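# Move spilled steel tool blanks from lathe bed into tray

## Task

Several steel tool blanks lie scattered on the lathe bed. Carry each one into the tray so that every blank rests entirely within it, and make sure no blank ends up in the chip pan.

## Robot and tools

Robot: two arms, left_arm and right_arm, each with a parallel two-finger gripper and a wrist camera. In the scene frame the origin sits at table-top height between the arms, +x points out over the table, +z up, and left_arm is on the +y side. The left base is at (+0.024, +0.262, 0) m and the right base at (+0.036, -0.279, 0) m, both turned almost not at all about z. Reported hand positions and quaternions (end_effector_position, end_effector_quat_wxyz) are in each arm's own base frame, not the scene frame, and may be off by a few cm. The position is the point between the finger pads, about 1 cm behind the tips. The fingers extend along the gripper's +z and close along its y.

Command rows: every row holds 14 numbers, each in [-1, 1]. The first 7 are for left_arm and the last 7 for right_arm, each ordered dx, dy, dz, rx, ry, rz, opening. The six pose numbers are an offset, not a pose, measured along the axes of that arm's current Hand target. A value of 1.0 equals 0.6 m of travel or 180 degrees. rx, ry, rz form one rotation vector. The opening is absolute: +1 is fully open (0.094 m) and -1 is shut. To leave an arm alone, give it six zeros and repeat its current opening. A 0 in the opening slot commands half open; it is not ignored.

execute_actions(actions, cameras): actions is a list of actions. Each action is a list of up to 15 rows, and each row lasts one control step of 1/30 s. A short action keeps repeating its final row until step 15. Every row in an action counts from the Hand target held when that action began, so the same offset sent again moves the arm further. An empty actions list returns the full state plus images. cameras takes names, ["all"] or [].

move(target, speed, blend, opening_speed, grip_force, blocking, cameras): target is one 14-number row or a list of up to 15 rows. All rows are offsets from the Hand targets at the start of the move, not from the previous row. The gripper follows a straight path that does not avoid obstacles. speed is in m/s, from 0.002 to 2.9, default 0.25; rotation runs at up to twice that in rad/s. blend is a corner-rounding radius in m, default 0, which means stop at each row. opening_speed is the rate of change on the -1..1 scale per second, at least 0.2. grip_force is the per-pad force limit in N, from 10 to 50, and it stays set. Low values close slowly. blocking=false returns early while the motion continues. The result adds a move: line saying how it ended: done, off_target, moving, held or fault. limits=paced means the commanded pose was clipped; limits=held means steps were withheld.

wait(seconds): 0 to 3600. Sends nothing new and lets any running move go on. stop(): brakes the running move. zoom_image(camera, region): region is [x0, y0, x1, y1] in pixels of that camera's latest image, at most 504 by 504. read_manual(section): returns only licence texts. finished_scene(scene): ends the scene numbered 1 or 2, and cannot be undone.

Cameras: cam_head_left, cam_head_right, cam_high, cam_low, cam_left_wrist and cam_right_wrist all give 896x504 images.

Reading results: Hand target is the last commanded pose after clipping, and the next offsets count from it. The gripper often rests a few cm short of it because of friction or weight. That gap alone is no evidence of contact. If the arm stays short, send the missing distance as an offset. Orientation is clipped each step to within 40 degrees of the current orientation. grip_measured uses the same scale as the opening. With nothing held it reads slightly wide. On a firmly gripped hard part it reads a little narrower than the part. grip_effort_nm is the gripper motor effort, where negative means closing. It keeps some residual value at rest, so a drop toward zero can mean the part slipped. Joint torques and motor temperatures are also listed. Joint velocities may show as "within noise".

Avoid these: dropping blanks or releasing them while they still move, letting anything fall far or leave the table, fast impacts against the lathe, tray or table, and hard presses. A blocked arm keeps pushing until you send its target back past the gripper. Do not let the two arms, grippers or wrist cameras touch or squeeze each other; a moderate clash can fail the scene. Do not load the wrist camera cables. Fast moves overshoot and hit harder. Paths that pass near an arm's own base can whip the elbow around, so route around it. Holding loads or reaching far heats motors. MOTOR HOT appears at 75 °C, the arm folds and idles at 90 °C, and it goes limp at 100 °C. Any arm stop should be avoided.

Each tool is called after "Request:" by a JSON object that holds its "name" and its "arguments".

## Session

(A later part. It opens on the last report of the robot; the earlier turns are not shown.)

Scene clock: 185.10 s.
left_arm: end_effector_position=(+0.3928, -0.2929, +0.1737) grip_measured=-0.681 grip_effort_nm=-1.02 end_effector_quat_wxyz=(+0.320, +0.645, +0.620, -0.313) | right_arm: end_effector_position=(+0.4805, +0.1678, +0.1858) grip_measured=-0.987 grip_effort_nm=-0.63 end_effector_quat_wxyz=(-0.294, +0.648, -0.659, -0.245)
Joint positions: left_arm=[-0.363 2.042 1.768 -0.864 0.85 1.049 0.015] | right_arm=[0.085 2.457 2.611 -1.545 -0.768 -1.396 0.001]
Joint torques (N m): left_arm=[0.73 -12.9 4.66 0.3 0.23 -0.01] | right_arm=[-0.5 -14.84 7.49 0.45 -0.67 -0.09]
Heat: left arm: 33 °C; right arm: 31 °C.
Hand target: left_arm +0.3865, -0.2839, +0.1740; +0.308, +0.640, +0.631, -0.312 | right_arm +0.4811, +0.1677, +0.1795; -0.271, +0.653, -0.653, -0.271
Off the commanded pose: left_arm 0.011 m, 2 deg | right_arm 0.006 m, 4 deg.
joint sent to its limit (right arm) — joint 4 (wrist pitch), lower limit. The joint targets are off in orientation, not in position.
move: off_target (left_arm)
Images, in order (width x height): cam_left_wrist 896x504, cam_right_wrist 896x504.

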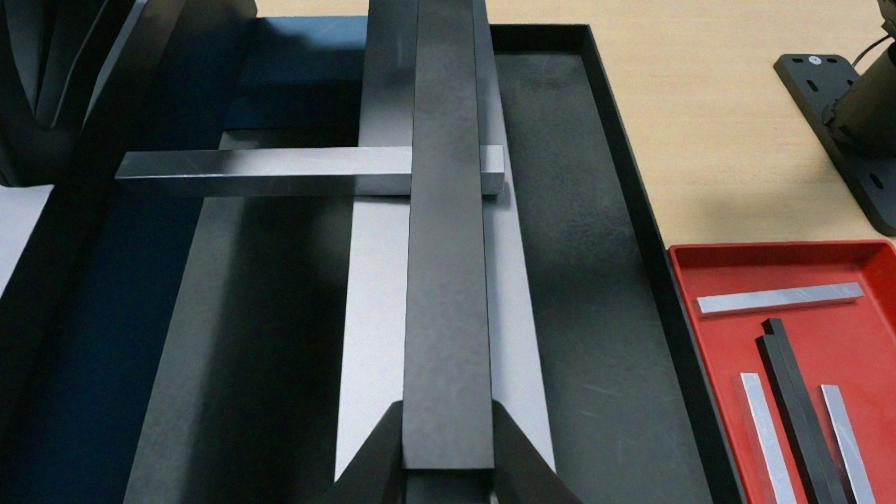

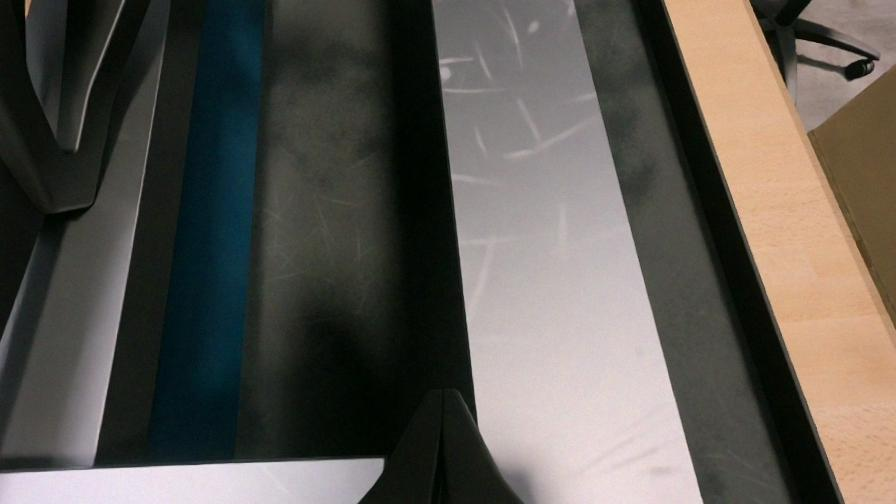

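Request:
{"name": "move", "arguments": {"target": [[0,0,0,0,0,0,-1, 0.0153,0.005,0.0047,0,0,0,-1],[0,0,0,0,0,0,-1, 0.0142,0.045,0.0058,0,0,0,-1]], "speed": [0.08,0.04], "cameras": ["cam_right_wrist","cam_left_wrist"]}}

Scene clock: 188.57 s.
left_arm: end_effector_position=(+0.3928, -0.2929, +0.1737) grip_measured=-0.681 grip_effort_nm=-1.02 end_effector_quat_wxyz=(+0.320, +0.645, +0.619, -0.313) | right_arm: end_effector_position=(+0.4759, +0.1745, +0.1720) grip_measured=-0.987 grip_effort_nm=-0.63 end_effector_quat_wxyz=(-0.300, +0.668, -0.637, -0.240)
Joint positions: left_arm=[-0.363 2.042 1.768 -0.864 0.85 1.05 0.015] | right_arm=[0.099 2.381 2.412 -1.417 -0.771 -1.444 0.001]
Joint torques (N m): left_arm=[0.73 -12.89 4.66 0.3 0.24 0.01] | right_arm=[-1.51 -19.17 3.03 -0.32 -0.59 -0.08]
Heat: left arm: 33 °C; right arm: 32 °C.
Hand target: left_arm +0.3865, -0.2839, +0.1740; +0.308, +0.640, +0.631, -0.312 | right_arm +0.4541, +0.1641, +0.1711; -0.271, +0.653, -0.653, -0.271
Off the commanded pose: left_arm 0.011 m, 2 deg | right_arm 0.024 m, 6 deg.
move: off_target (right_arm)
Images, in order (width x height): cam_left_wrist 896x504, cam_right_wrist 896x504.

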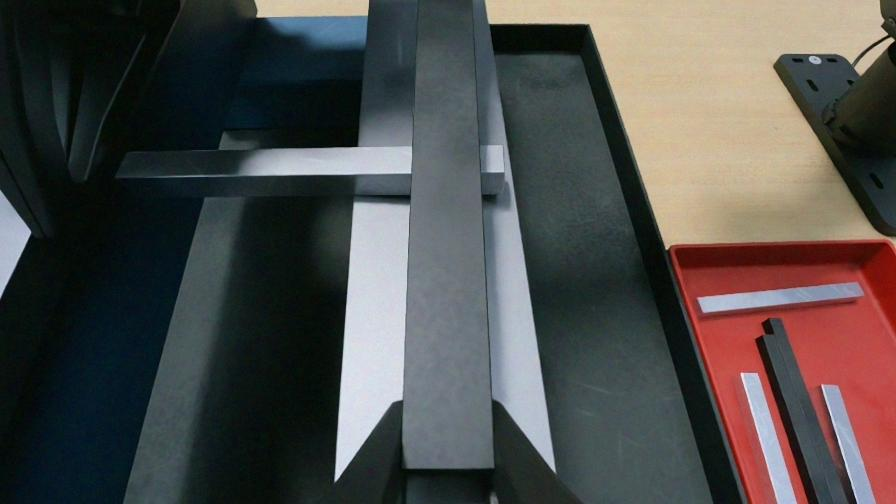

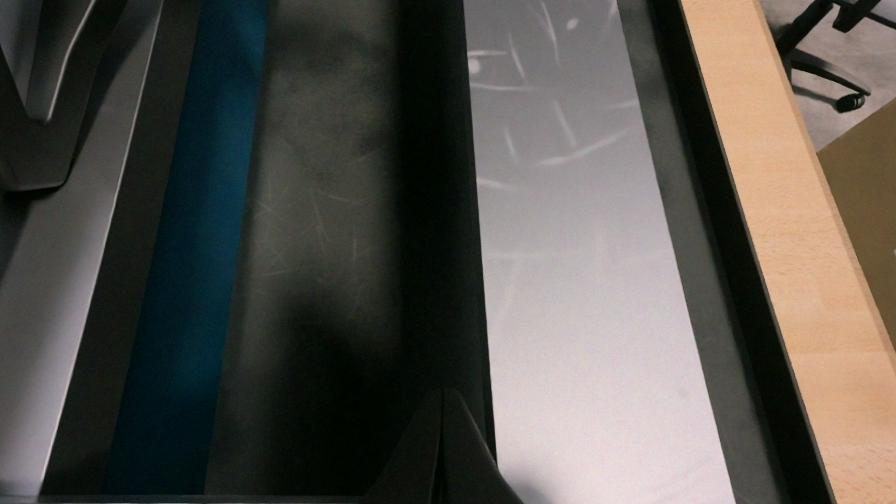

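Request:
{"name": "move", "arguments": {"target": [0,0,0,0,0,0,-1, 0.006,0.025,-0.006,0,0,0,-1], "speed": 0.05, "cameras": ["cam_right_wrist","cam_left_wrist"]}}

Scene clock: 190.17 s.
left_arm: end_effector_position=(+0.3928, -0.2929, +0.1737) grip_measured=-0.681 grip_effort_nm=-1.02 end_effector_quat_wxyz=(+0.320, +0.645, +0.619, -0.313) | right_arm: end_effector_position=(+0.4527, +0.1766, +0.1819) grip_measured=-0.987 grip_effort_nm=-0.63 end_effector_quat_wxyz=(-0.299, +0.673, -0.631, -0.243)
Joint positions: left_arm=[-0.363 2.042 1.768 -0.864 0.85 1.05 0.015] | right_arm=[0.107 2.261 2.243 -1.376 -0.775 -1.455 0.001]
Joint torques (N m): left_arm=[0.73 -12.89 4.66 0.3 0.23 0.01] | right_arm=[-2.77 -16.16 2.89 -0.09 -0.55 -0.07]
Heat: left arm: 34 °C; right arm: 32 °C.
Hand target: left_arm +0.3865, -0.2839, +0.1740; +0.308, +0.640, +0.631, -0.312 | right_arm +0.4390, +0.1591, +0.1710; -0.271, +0.653, -0.653, -0.271
Off the commanded pose: left_arm 0.011 m, 2 deg | right_arm 0.025 m, 6 deg.
move: off_target (right_arm)
Images, in order (width x height): cam_left_wrist 896x504, cam_right_wrist 896x504.

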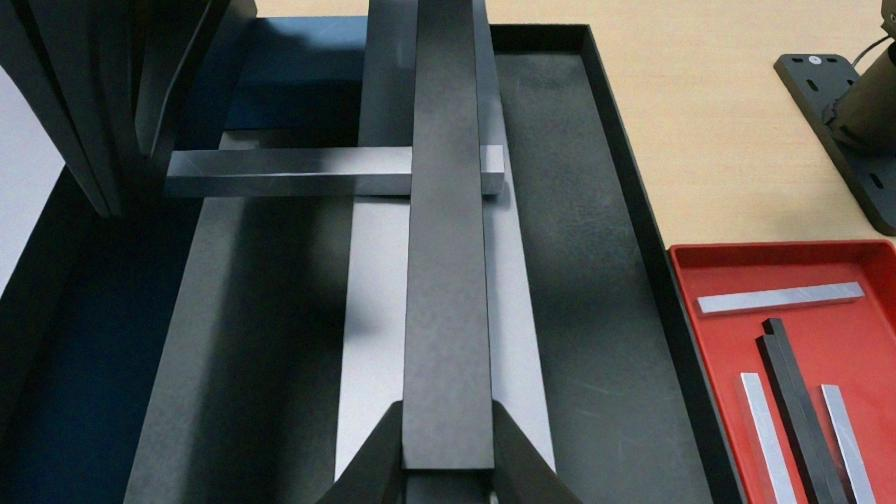

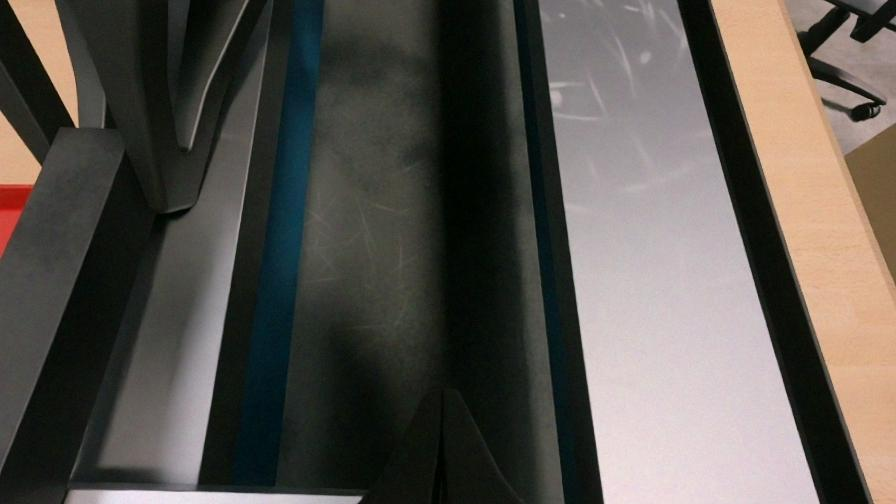

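Request:
{"name": "move", "arguments": {"target": [[0,0,0,0,0,0,-1, -0.0412,-0.01,-0.0271,0,0,0,-1],[0,0,0,0,0,0,-1, -0.0177,-0.0717,-0.0389,0,0,0,-1]], "speed": [0.12,0.12], "blend": [0.005,0], "cameras": ["cam_right_wrist","cam_left_wrist"]}}

Scene clock: 191.80 s.
left_arm: end_effector_position=(+0.3928, -0.2929, +0.1737) grip_measured=-0.681 grip_effort_nm=-1.02 end_effector_quat_wxyz=(+0.320, +0.645, +0.619, -0.313) | right_arm: end_effector_position=(+0.4815, +0.1503, +0.2004) grip_measured=-0.987 grip_effort_nm=-0.63 end_effector_quat_wxyz=(-0.312, +0.647, -0.656, -0.232)
Joint positions: left_arm=[-0.363 2.042 1.768 -0.864 0.85 1.05 0.015] | right_arm=[0.047 2.417 2.59 -1.544 -0.778 -1.427 0.001]
Joint torques (N m): left_arm=[0.73 -12.89 4.66 0.29 0.23 0.01] | right_arm=[-0.42 -14.64 7.57 0.49 -0.64 0.1]
Heat: left arm: 34 °C; right arm: 32 °C.
Hand target: left_arm +0.3865, -0.2839, +0.1740; +0.308, +0.640, +0.631, -0.312 | right_arm +0.4820, +0.1501, +0.1951; -0.271, +0.653, -0.653, -0.271
Off the commanded pose: left_arm 0.011 m, 2 deg | right_arm 0.005 m, 7 deg.
joint sent to its limit (right arm) — joint 4 (wrist pitch), lower limit. The joint targets are off in orientation, not in position.
move: off_target (right_arm)
Images, in order (width x height): cam_left_wrist 896x504, cam_right_wrist 896x504.

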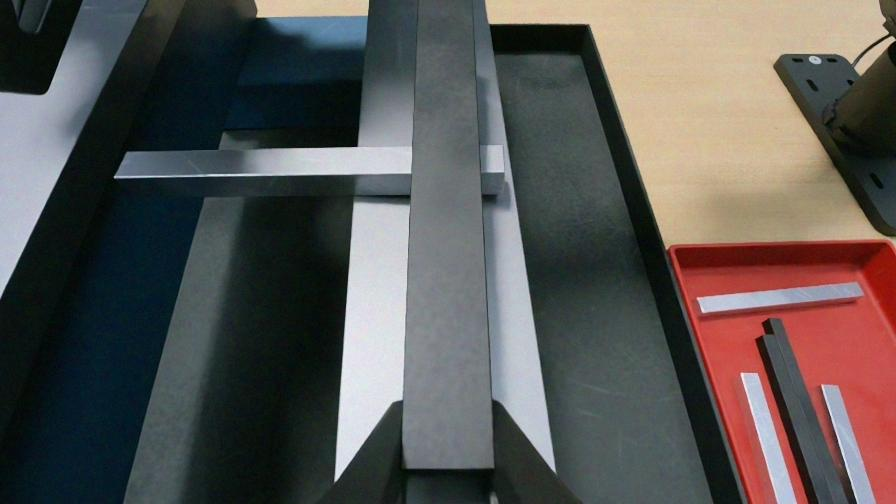

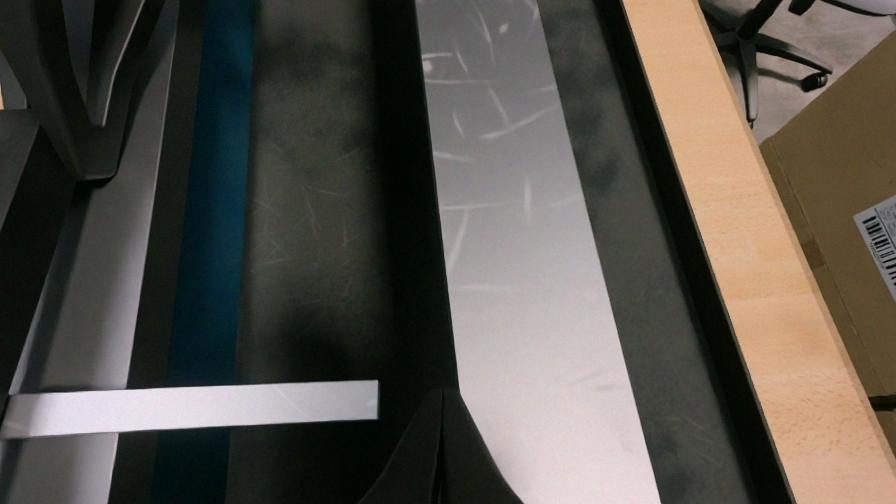

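Request:
{"name": "move", "arguments": {"target": [0,0.0233,0,0,0,0,-1, 0,0,0,0,0,0,-1], "speed": 0.04, "cameras": ["cam_right_wrist","cam_left_wrist"]}}

Scene clock: 195.33 s.
left_arm: end_effector_position=(+0.3954, -0.2868, +0.1744) grip_measured=-0.681 grip_effort_nm=-1.02 end_effector_quat_wxyz=(+0.310, +0.642, +0.628, -0.313) | right_arm: end_effector_position=(+0.4814, +0.1503, +0.2003) grip_measured=-0.987 grip_effort_nm=-0.63 end_effector_quat_wxyz=(-0.312, +0.647, -0.656, -0.232)
Joint positions: left_arm=[-0.35 2.058 1.809 -0.921 0.843 1.062 0.015] | right_arm=[0.047 2.417 2.59 -1.544 -0.778 -1.427 0.001]
Joint torques (N m): left_arm=[0.65 -9.83 7.99 0.43 0.33 0.02] | right_arm=[-0.44 -14.65 7.51 0.49 -0.65 0.1]
Heat: left arm: 34 °C; right arm: 32 °C.
Hand target: left_arm +0.4004, -0.2842, +0.1739; +0.308, +0.640, +0.631, -0.312 | right_arm +0.4821, +0.1501, +0.1951; -0.271, +0.653, -0.653, -0.271
Off the commanded pose: left_arm 0.006 m, 0 deg | right_arm 0.005 m, 6 deg.
joint sent to its limit (right arm) — joint 4 (wrist pitch), lower limit. The joint targets are off in orientation, not in position.
move: done
Images, in order (width x height): cam_left_wrist 896x504, cam_right_wrist 896x504.

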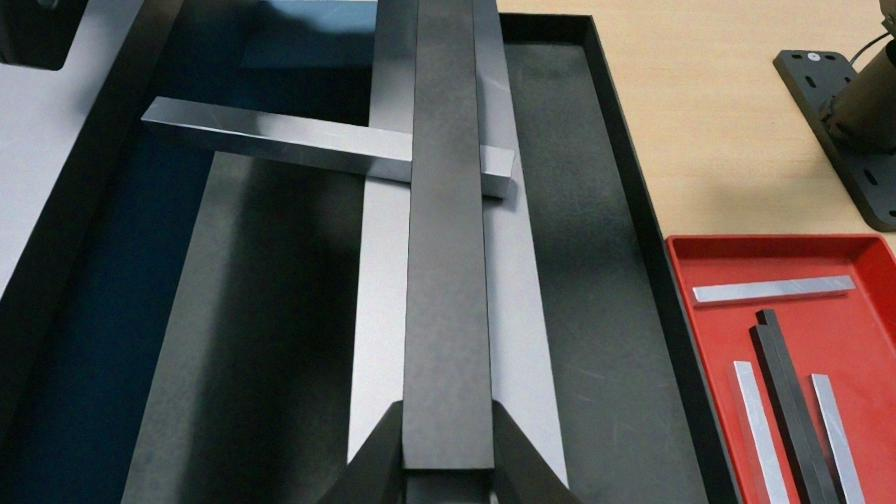

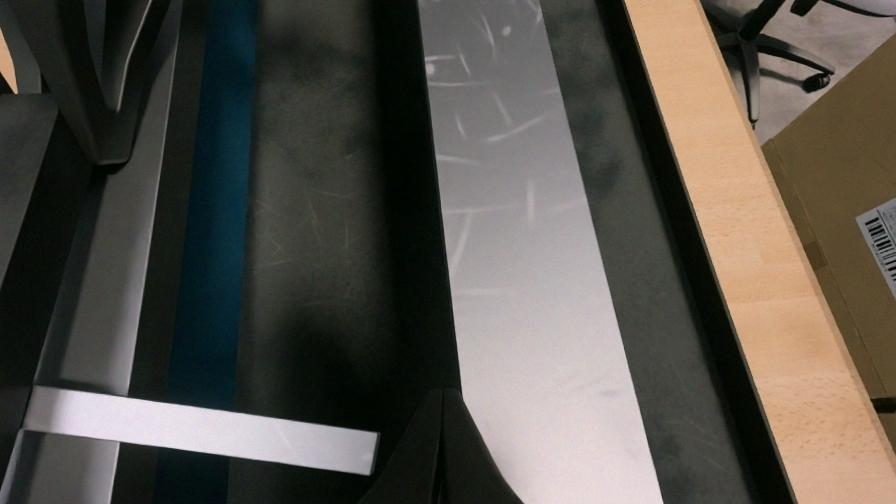

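Request:
{"name": "move", "arguments": {"target": [[-0.0026,0.01,0.0034,0,0,0,-1, 0.0238,0.0368,-0.0943,0.0393,0,0.0393,-1],[-0.0026,0.01,0.0034,0,0,0,-1, 0.0592,0.3202,-0.1532,0.205,-0.026,0.1878,-1],[-0.0026,0.01,0.0034,0,0,0,-1, -0.0587,0.3285,-0.0118,0.4791,-0.0913,0.317,-0.6],[-0.0026,0.01,0.0034,0,0,0,-1, -0.0245,0.2618,0.0436,0.4791,-0.0913,0.317,-0.6]], "speed": [0.3,0.45,0.45,0.2], "blend": [0.03,0.04,0.02,0], "cameras": ["cam_right_wrist","cam_left_wrist","cam_head_left"]}}

Scene clock: 202.30 s.
left_arm: end_effector_position=(+0.3998, -0.2884, +0.1744) grip_measured=-0.681 grip_effort_nm=-1.02 end_effector_quat_wxyz=(+0.306, +0.642, +0.629, -0.314) | right_arm: end_effector_position=(+0.3248, +0.1825, +0.1916) grip_measured=-0.603 grip_effort_nm=0.20 end_effector_quat_wxyz=(+0.557, +0.097, +0.823, -0.054)
Joint positions: left_arm=[-0.35 2.084 1.851 -0.946 0.843 1.063 0.015] | right_arm=[0.93 1.414 0.887 -0.243 1.005 0.707 0.019]
Joint torques (N m): left_arm=[0.55 -9.87 7.97 0.5 0.34 0.02] | right_arm=[-0.43 -7.05 5.7 1.66 0.43 -0.07]
Heat: left arm: 33 °C; right arm: 32 °C.
Hand target: left_arm +0.4064, -0.2868, +0.1738; +0.308, +0.640, +0.631, -0.312 | right_arm +0.3250, +0.1791, +0.1871; +0.556, +0.093, +0.824, -0.063
Off the commanded pose: left_arm 0.007 m, 0 deg | right_arm 0.006 m, 1 deg.
move: done; blend cut to 0 m at target 3
Images, in order (width x height): cam_head_left 896x504, cam_left_wrist 896x504, cam_right_wrist 896x504.

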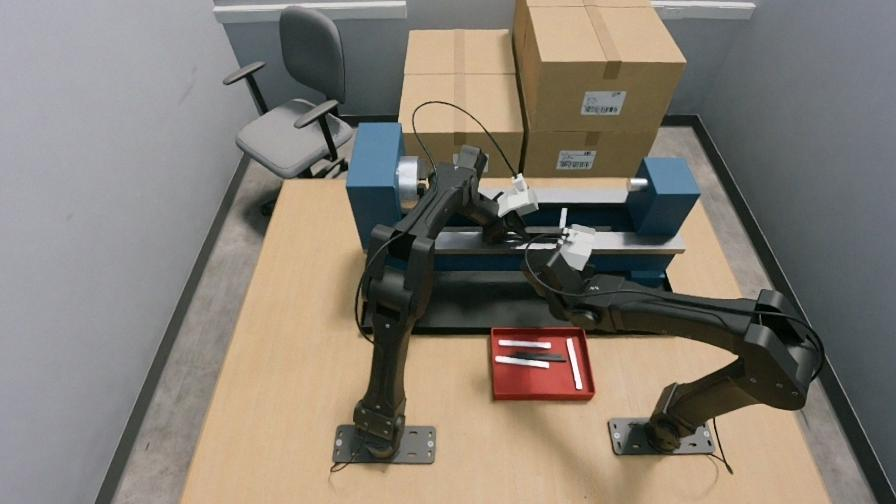

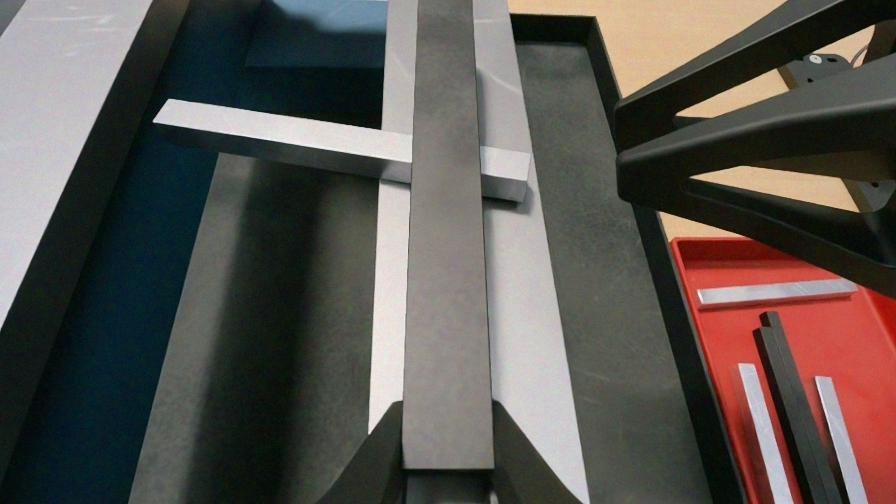

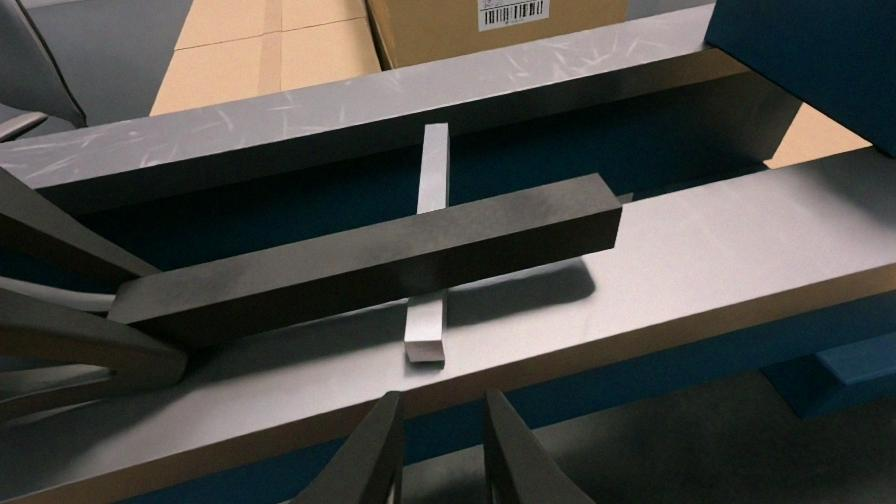

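Request:
{"name": "move", "arguments": {"target": [0,0,0,0,0,0,-1, 0.015,0.0115,0.0125,0,0,0,-0.5], "speed": 0.1, "cameras": ["cam_right_wrist"]}}

Scene clock: 204.20 s.
left_arm: end_effector_position=(+0.3998, -0.2884, +0.1744) grip_measured=-0.681 grip_effort_nm=-1.02 end_effector_quat_wxyz=(+0.306, +0.642, +0.629, -0.314) | right_arm: end_effector_position=(+0.3291, +0.1886, +0.1820) grip_measured=-0.503 grip_effort_nm=0.19 end_effector_quat_wxyz=(+0.558, +0.097, +0.823, -0.051)
Joint positions: left_arm=[-0.35 2.084 1.851 -0.946 0.843 1.063 0.015] | right_arm=[0.93 1.453 0.877 -0.188 1.002 0.705 0.023]
Joint torques (N m): left_arm=[0.55 -9.85 7.98 0.5 0.34 0.02] | right_arm=[-0.54 -6.74 5.78 1.67 0.44 -0.07]
Heat: left arm: 33 °C; right arm: 32 °C.
Hand target: left_arm +0.4064, -0.2868, +0.1738; +0.308, +0.640, +0.631, -0.312 | right_arm +0.3300, +0.1850, +0.1759; +0.555, +0.093, +0.824, -0.063
Off the commanded pose: left_arm 0.007 m, 0 deg | right_arm 0.007 m, 1 deg.
move: done

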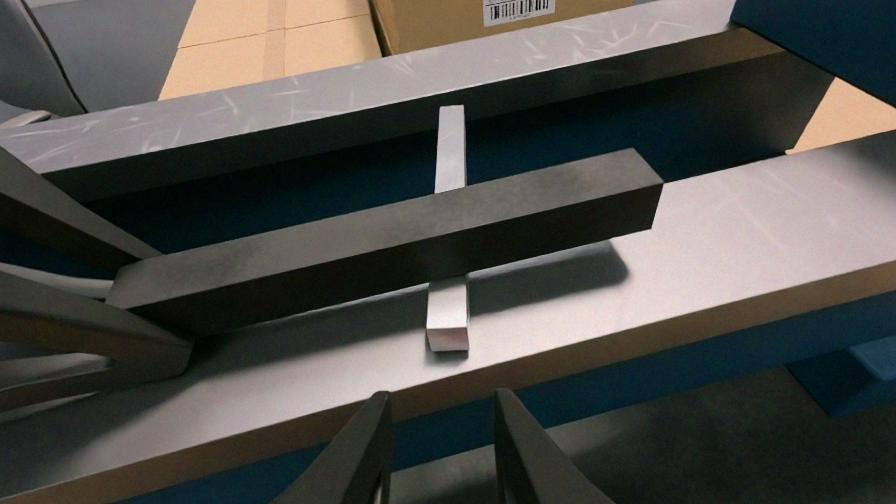

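Request:
{"name": "move", "arguments": {"target": [0,0,0,0,0,0,-1, -0.012,0.0002,0.0558,0,0,0,-0.5], "speed": 0.06, "cameras": ["cam_right_wrist","cam_left_wrist"]}}

Scene clock: 205.83 s.
left_arm: end_effector_position=(+0.4015, -0.2884, +0.1746) grip_measured=-0.681 grip_effort_nm=-1.02 end_effector_quat_wxyz=(+0.308, +0.642, +0.629, -0.311) | right_arm: end_effector_position=(+0.3616, +0.1775, +0.1807) grip_measured=-0.502 grip_effort_nm=0.17 end_effector_quat_wxyz=(+0.564, +0.103, +0.817, -0.054)
Joint positions: left_arm=[-0.35 2.086 1.854 -0.941 0.838 1.062 0.015] | right_arm=[0.824 1.501 0.877 -0.027 0.941 0.581 0.023]
Joint torques (N m): left_arm=[0.55 -9.98 7.76 0.48 0.38 0.02] | right_arm=[-0.44 -6.43 6.3 1.73 0.21 -0.05]
Heat: left arm: 33 °C; right arm: 32 °C.
Hand target: left_arm +0.4064, -0.2868, +0.1740; +0.308, +0.640, +0.631, -0.312 | right_arm +0.3630, +0.1776, +0.1701; +0.556, +0.094, +0.824, -0.063
Off the commanded pose: left_arm 0.005 m, 0 deg | right_arm 0.011 m, 2 deg.
move: off_target (right_arm)
Images, in order (width x height): cam_left_wrist 896x504, cam_right_wrist 896x504.

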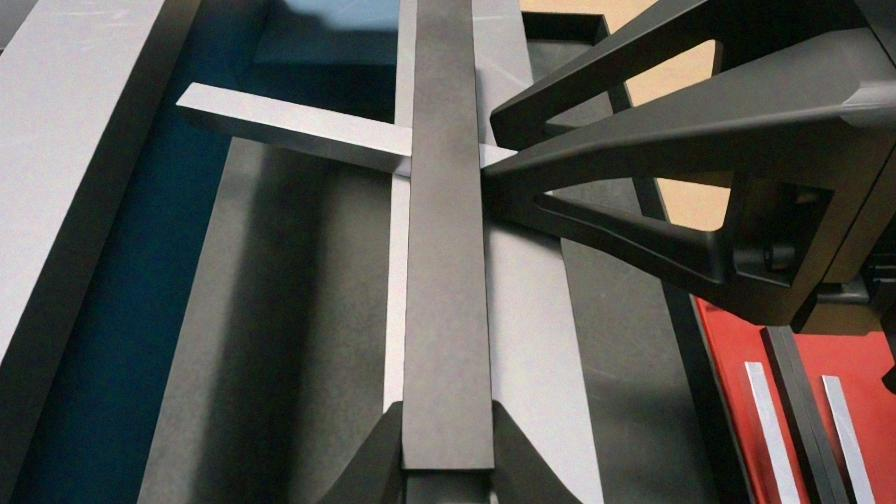

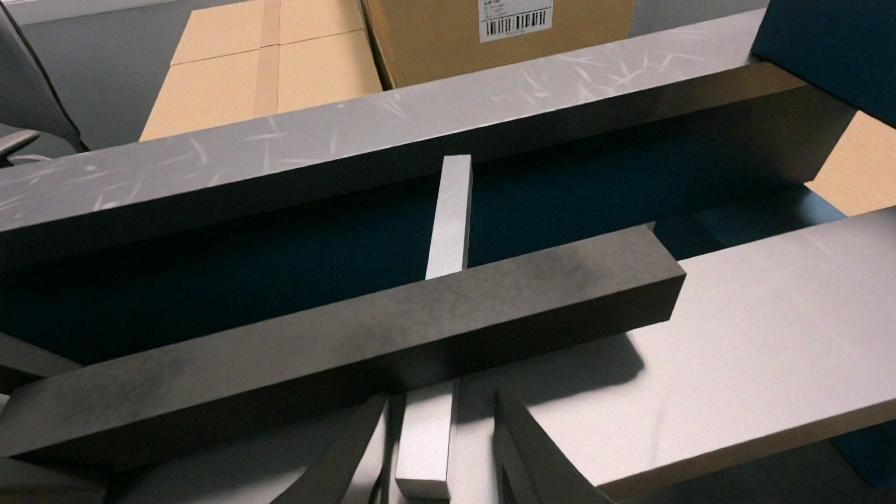

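Request:
{"name": "move", "arguments": {"target": [[0,0,0,0,0,0,-1, 0.0108,0.002,0.0044,0,0,0,-0.5],[0,0,0,0,0,0,-1, 0.0108,0.002,0.0044,0,0,0,-1]], "speed": 0.05, "opening_speed": 1.5, "cameras": ["cam_right_wrist","cam_left_wrist"]}}

Scene clock: 207.27 s.
left_arm: end_effector_position=(+0.4023, -0.2873, +0.1746) grip_measured=-0.681 grip_effort_nm=-1.02 end_effector_quat_wxyz=(+0.308, +0.641, +0.630, -0.310) | right_arm: end_effector_position=(+0.3647, +0.1809, +0.1803) grip_measured=-0.797 grip_effort_nm=-0.98 end_effector_quat_wxyz=(+0.570, +0.107, +0.813, -0.047)
Joint positions: left_arm=[-0.348 2.086 1.854 -0.941 0.837 1.062 0.015] | right_arm=[0.824 1.515 0.876 0.011 0.94 0.58 0.01]
Joint torques (N m): left_arm=[0.35 -9.98 7.77 0.47 0.38 0.02] | right_arm=[-0.32 -6.46 5.16 1.64 0.21 -0.02]
Heat: left arm: 33 °C; right arm: 32 °C.
Hand target: left_arm +0.4064, -0.2868, +0.1740; +0.308, +0.640, +0.631, -0.312 | right_arm +0.3632, +0.1787, +0.1630; +0.555, +0.093, +0.824, -0.063
Off the commanded pose: left_arm 0.004 m, 0 deg | right_arm 0.017 m, 3 deg.
move: off_target (right_arm); target 2's new opening was sent with right_arm's hand 0.018 m and 3 deg from that target
Images, in order (width x height): cam_left_wrist 896x504, cam_right_wrist 896x504.

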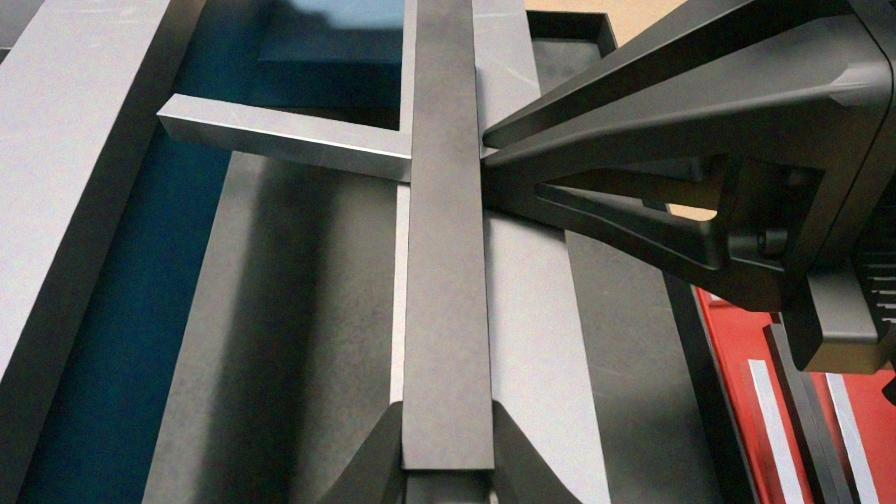

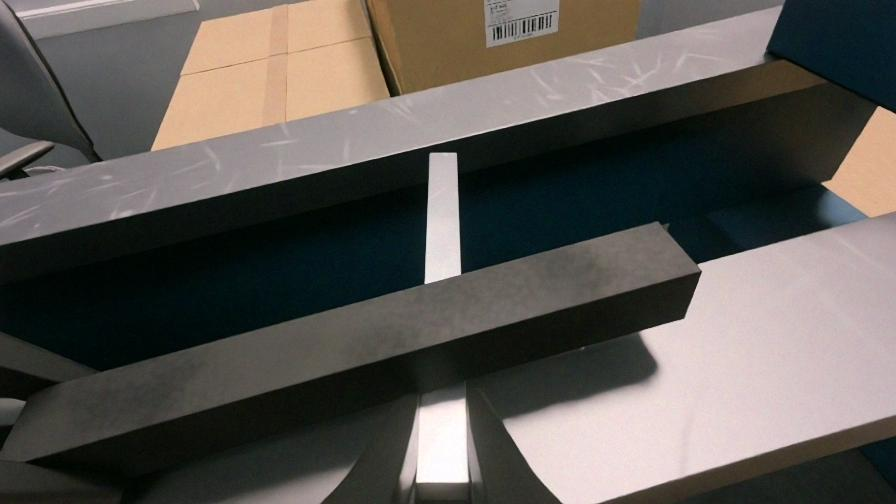

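Request:
{"name": "move", "arguments": {"target": [0,0,0,0,0,0,-1, 0.0103,0,-0.0567,0,0,0,-1], "speed": 0.06, "cameras": ["cam_right_wrist","cam_left_wrist"]}}

Scene clock: 210.13 s.
left_arm: end_effector_position=(+0.4023, -0.2873, +0.1746) grip_measured=-0.681 grip_effort_nm=-1.02 end_effector_quat_wxyz=(+0.309, +0.642, +0.630, -0.310) | right_arm: end_effector_position=(+0.3389, +0.1931, +0.1792) grip_measured=-0.797 grip_effort_nm=-0.98 end_effector_quat_wxyz=(+0.570, +0.106, +0.813, -0.045)
Joint positions: left_arm=[-0.348 2.086 1.854 -0.941 0.837 1.063 0.015] | right_arm=[0.918 1.493 0.868 -0.083 1.012 0.679 0.01]
Joint torques (N m): left_arm=[0.35 -9.98 7.76 0.47 0.38 0.01] | right_arm=[0.43 -9.66 5.23 0.9 0.32 0.15]
Heat: left arm: 33 °C; right arm: 31 °C.
Hand target: left_arm +0.4064, -0.2868, +0.1740; +0.308, +0.640, +0.631, -0.312 | right_arm +0.3302, +0.1862, +0.1699; +0.555, +0.093, +0.824, -0.063
Off the commanded pose: left_arm 0.004 m, 0 deg | right_arm 0.014 m, 3 deg.
move: off_target (right_arm)
Images, in order (width x height): cam_left_wrist 896x504, cam_right_wrist 896x504.

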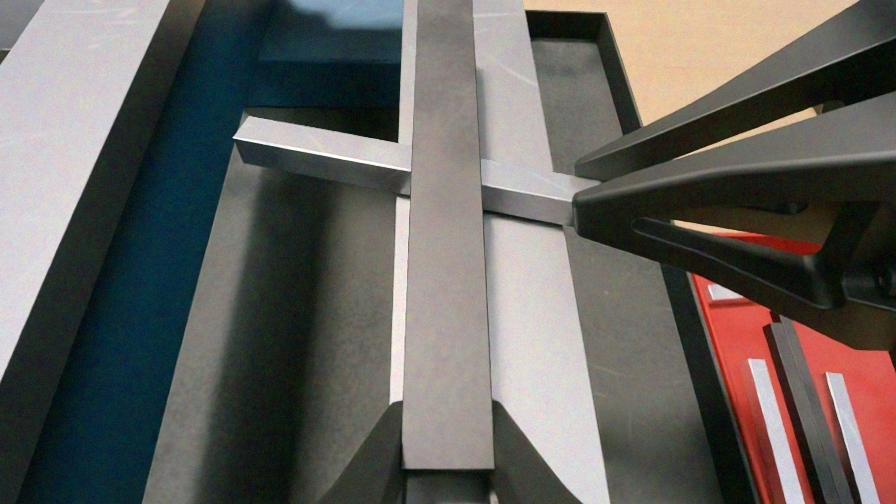

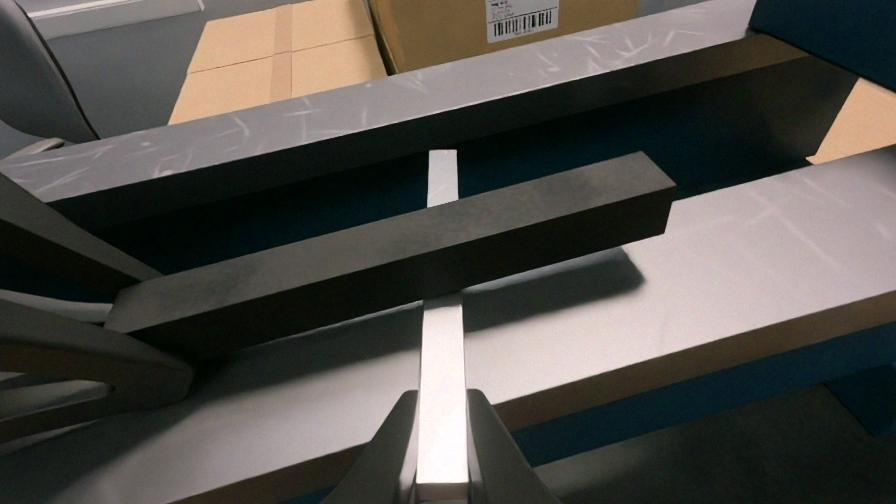

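Request:
{"name": "move", "arguments": {"target": [[0,0,0,0,0,0,-1, -0.0187,0.0144,0.005,0,0,0,-0.5],[0,0,0,0,0,0,-1, -0.0153,0.014,0.0415,0,0.1278,0,-0.5]], "speed": [0.1,0.12], "cameras": ["cam_right_wrist","cam_left_wrist"]}}

Scene clock: 213.80 s.
left_arm: end_effector_position=(+0.4023, -0.2873, +0.1746) grip_measured=-0.681 grip_effort_nm=-1.02 end_effector_quat_wxyz=(+0.309, +0.642, +0.630, -0.310) | right_arm: end_effector_position=(+0.3528, +0.1914, +0.1791) grip_measured=-0.503 grip_effort_nm=0.18 end_effector_quat_wxyz=(+0.391, +0.098, +0.915, -0.032)
Joint positions: left_arm=[-0.348 2.086 1.854 -0.941 0.837 1.063 0.015] | right_arm=[0.761 1.585 1.271 -0.711 0.626 0.793 0.023]
Joint torques (N m): left_arm=[0.35 -9.96 7.77 0.47 0.38 0.01] | right_arm=[-1.24 -6.26 7.95 1.27 0.28 0.11]
Heat: left arm: 33 °C; right arm: 31 °C.
Hand target: left_arm +0.4064, -0.2868, +0.1740; +0.308, +0.640, +0.631, -0.312 | right_arm +0.3580, +0.1885, +0.1692; +0.380, +0.104, +0.918, -0.043
Off the commanded pose: left_arm 0.004 m, 0 deg | right_arm 0.012 m, 2 deg.
move: off_target (right_arm)
Images, in order (width x height): cam_left_wrist 896x504, cam_right_wrist 896x504.

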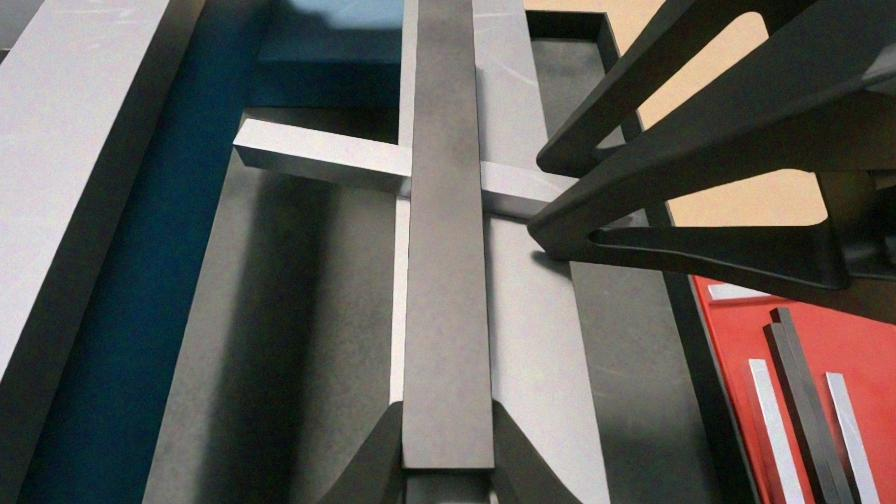

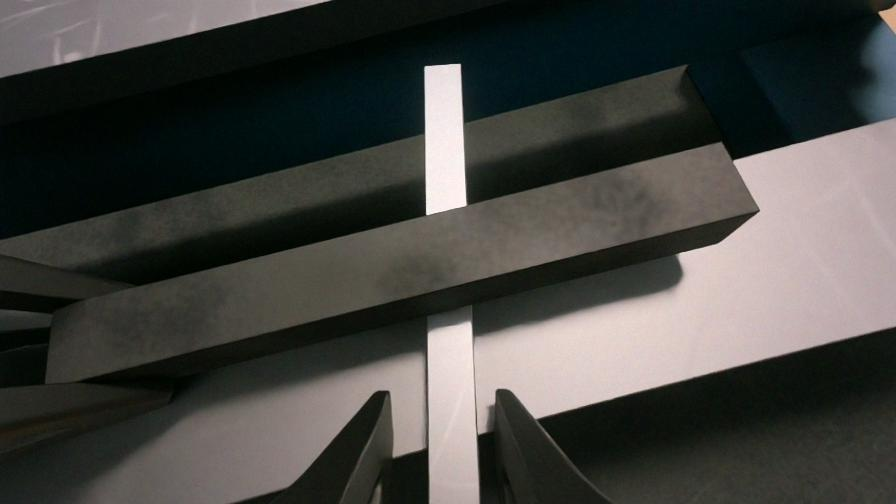

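Request:
{"name": "move", "arguments": {"target": [[0,0,0,0,0,0,-1, 0.0070,-0.003,0.0072,0,0,0,-0.5],[0,0,0,0,0,0,-1, 0.0070,-0.003,0.0072,0,0,0,-1],[-0.0328,0,-0.0257,0,0,0,-1, 0.0070,-0.003,0.0072,0,0,0,-1]], "speed": [0.06,0.06,0.08], "cameras": ["cam_right_wrist","cam_left_wrist"]}}

Scene clock: 217.07 s.
left_arm: end_effector_position=(+0.4009, -0.2812, +0.1799) grip_measured=-0.681 grip_effort_nm=-1.02 end_effector_quat_wxyz=(+0.282, +0.640, +0.648, -0.302) | right_arm: end_effector_position=(+0.3575, +0.1897, +0.1802) grip_measured=-0.789 grip_effort_nm=-0.98 end_effector_quat_wxyz=(+0.395, +0.105, +0.912, -0.029)
Joint positions: left_arm=[-0.348 2.106 1.941 -1.059 0.795 1.063 0.015] | right_arm=[0.75 1.587 1.271 -0.693 0.627 0.794 0.01]
Joint torques (N m): left_arm=[0.39 -11.36 9.1 0.56 0.77 0.03] | right_arm=[-0.64 -6.94 5.52 1.38 0.25 0.08]
Heat: left arm: 33 °C; right arm: 31 °C.
Hand target: left_arm +0.4064, -0.2867, +0.1989; +0.308, +0.640, +0.631, -0.312 | right_arm +0.3576, +0.1868, +0.1632; +0.380, +0.104, +0.918, -0.043
Off the commanded pose: left_arm 0.021 m, 4 deg | right_arm 0.017 m, 2 deg.
move: off_target (left_arm, right_arm); target 2's new opening was sent with right_arm's hand 0.017 m and 2 deg from that target
Images, in order (width x height): cam_left_wrist 896x504, cam_right_wrist 896x504.

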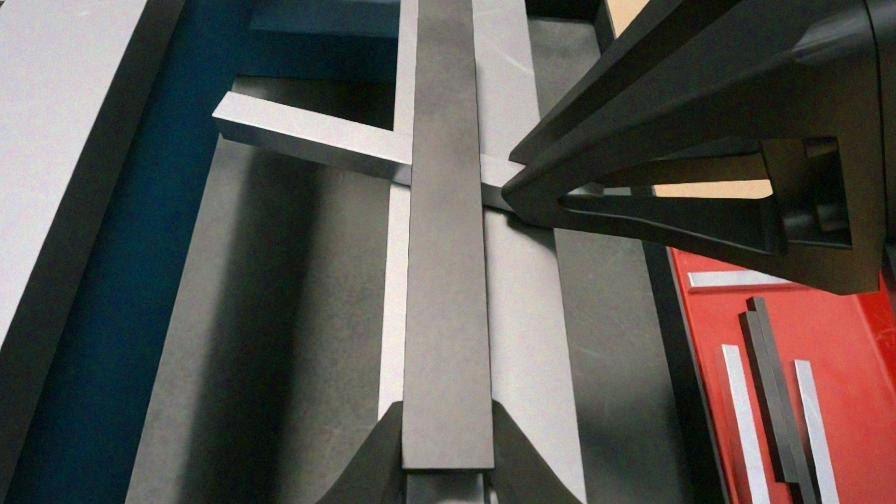

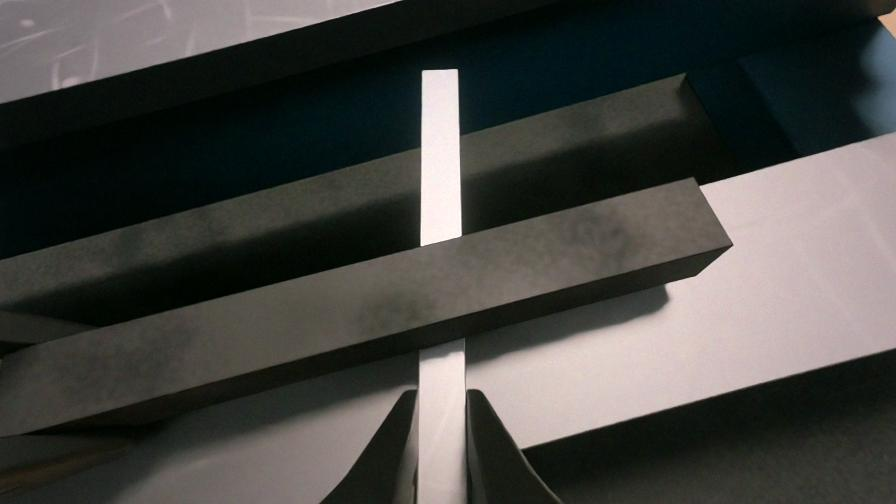

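Request:
{"name": "move", "arguments": {"target": [[-0.0197,0,-0.0154,0,0,0,-1, -0.0094,0,-0.0094,0,0,0,-1],[-0.0197,0,-0.0154,0,0,0,-1, 0.0722,0,-0.1165,0,0,0,-1],[-0.0197,0,-0.0154,0,0,0,-1, 0.0991,0,-0.1974,-0.128,0.0739,-0.2567,-1],[-0.0197,0,-0.0154,0,0,0,-1, 0.3388,-0.054,-0.2603,-0.2559,0.1477,-0.5133,-1]], "speed": [0.08,0.1,0.45,0.45], "blend": [0,0.01,0.04,0], "cameras": ["cam_right_wrist","cam_left_wrist","cam_head_left"]}}

Scene clock: 222.70 s.
left_arm: end_effector_position=(+0.4008, -0.2800, +0.1916) grip_measured=-0.681 grip_effort_nm=-1.02 end_effector_quat_wxyz=(+0.276, +0.639, +0.652, -0.301) | right_arm: end_effector_position=(+0.1075, +0.2143, +0.1306) grip_measured=-0.790 grip_effort_nm=-0.98 end_effector_quat_wxyz=(-0.056, +0.693, -0.717, -0.045)
Joint positions: left_arm=[-0.347 2.12 2.017 -1.134 0.787 1.063 0.015] | right_arm=[1.061 1.319 1.096 -1.215 -0.054 -0.473 0.01]
Joint torques (N m): left_arm=[0.36 -11.73 9.1 0.61 0.84 0.04] | right_arm=[0.34 -6.23 5.52 0.51 -0.16 -0.09]
Heat: left arm: 33 °C; right arm: 31 °C.
Hand target: left_arm +0.4064, -0.2867, +0.2139; +0.308, +0.640, +0.631, -0.312 | right_arm +0.1027, +0.2120, +0.1300; -0.050, +0.699, -0.712, -0.049
Off the commanded pose: left_arm 0.024 m, 5 deg | right_arm 0.005 m, 1 deg.
move: off_target (left_arm)
Images, in order (width x height): cam_head_left 896x504, cam_left_wrist 896x504, cam_right_wrist 896x504.

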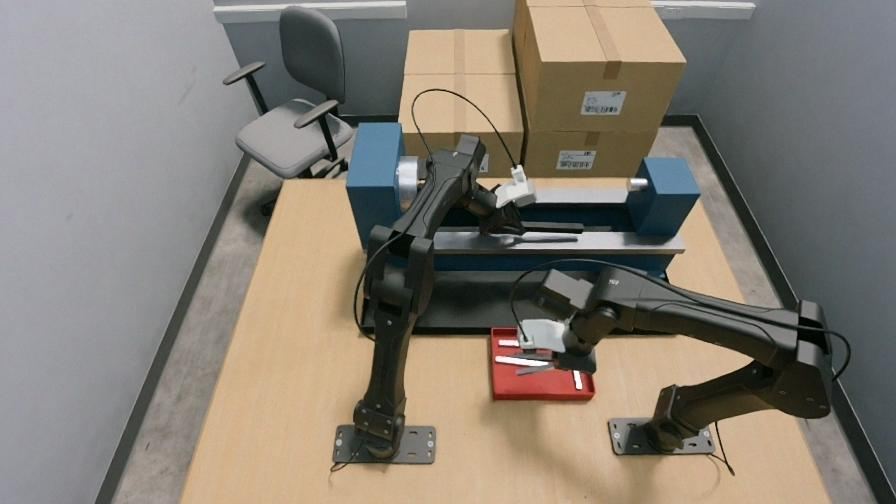

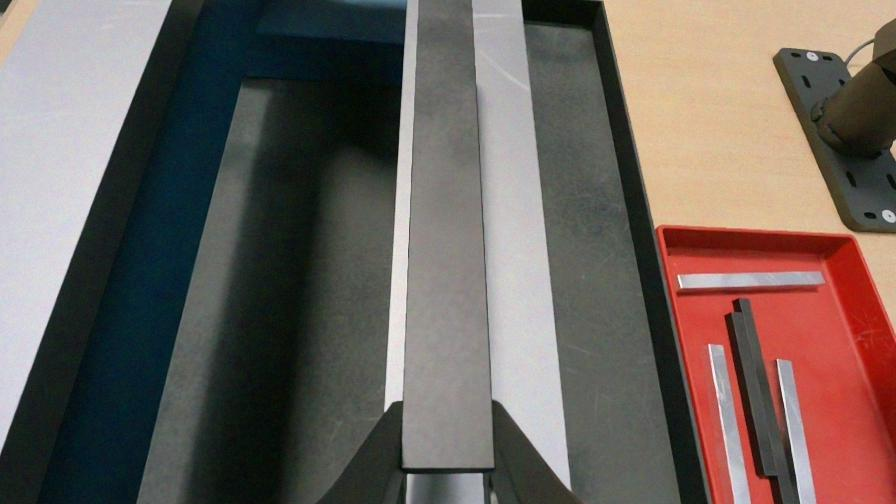

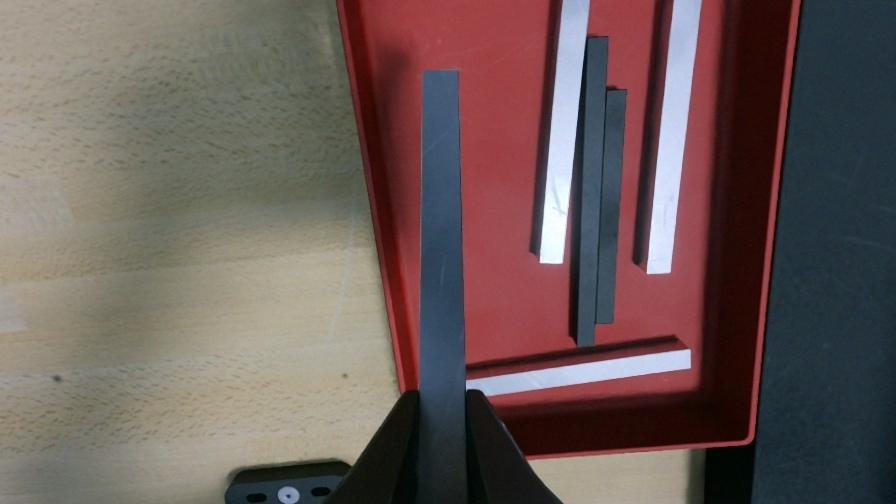

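Request:
{"name": "zoom_image", "arguments": {"camera": "cam_right_wrist", "region": [340, 100, 620, 400]}}

Scaled by 1.680 from the camera's image (finer frame: 1280x720).

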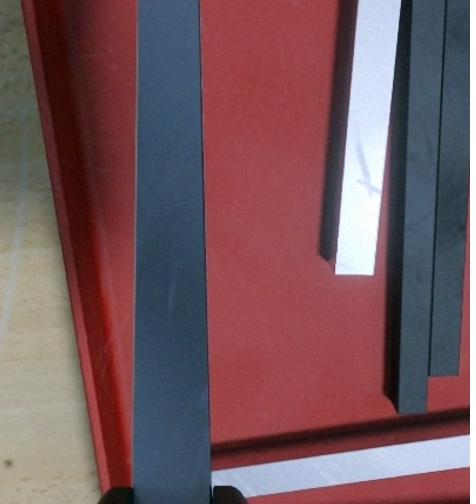

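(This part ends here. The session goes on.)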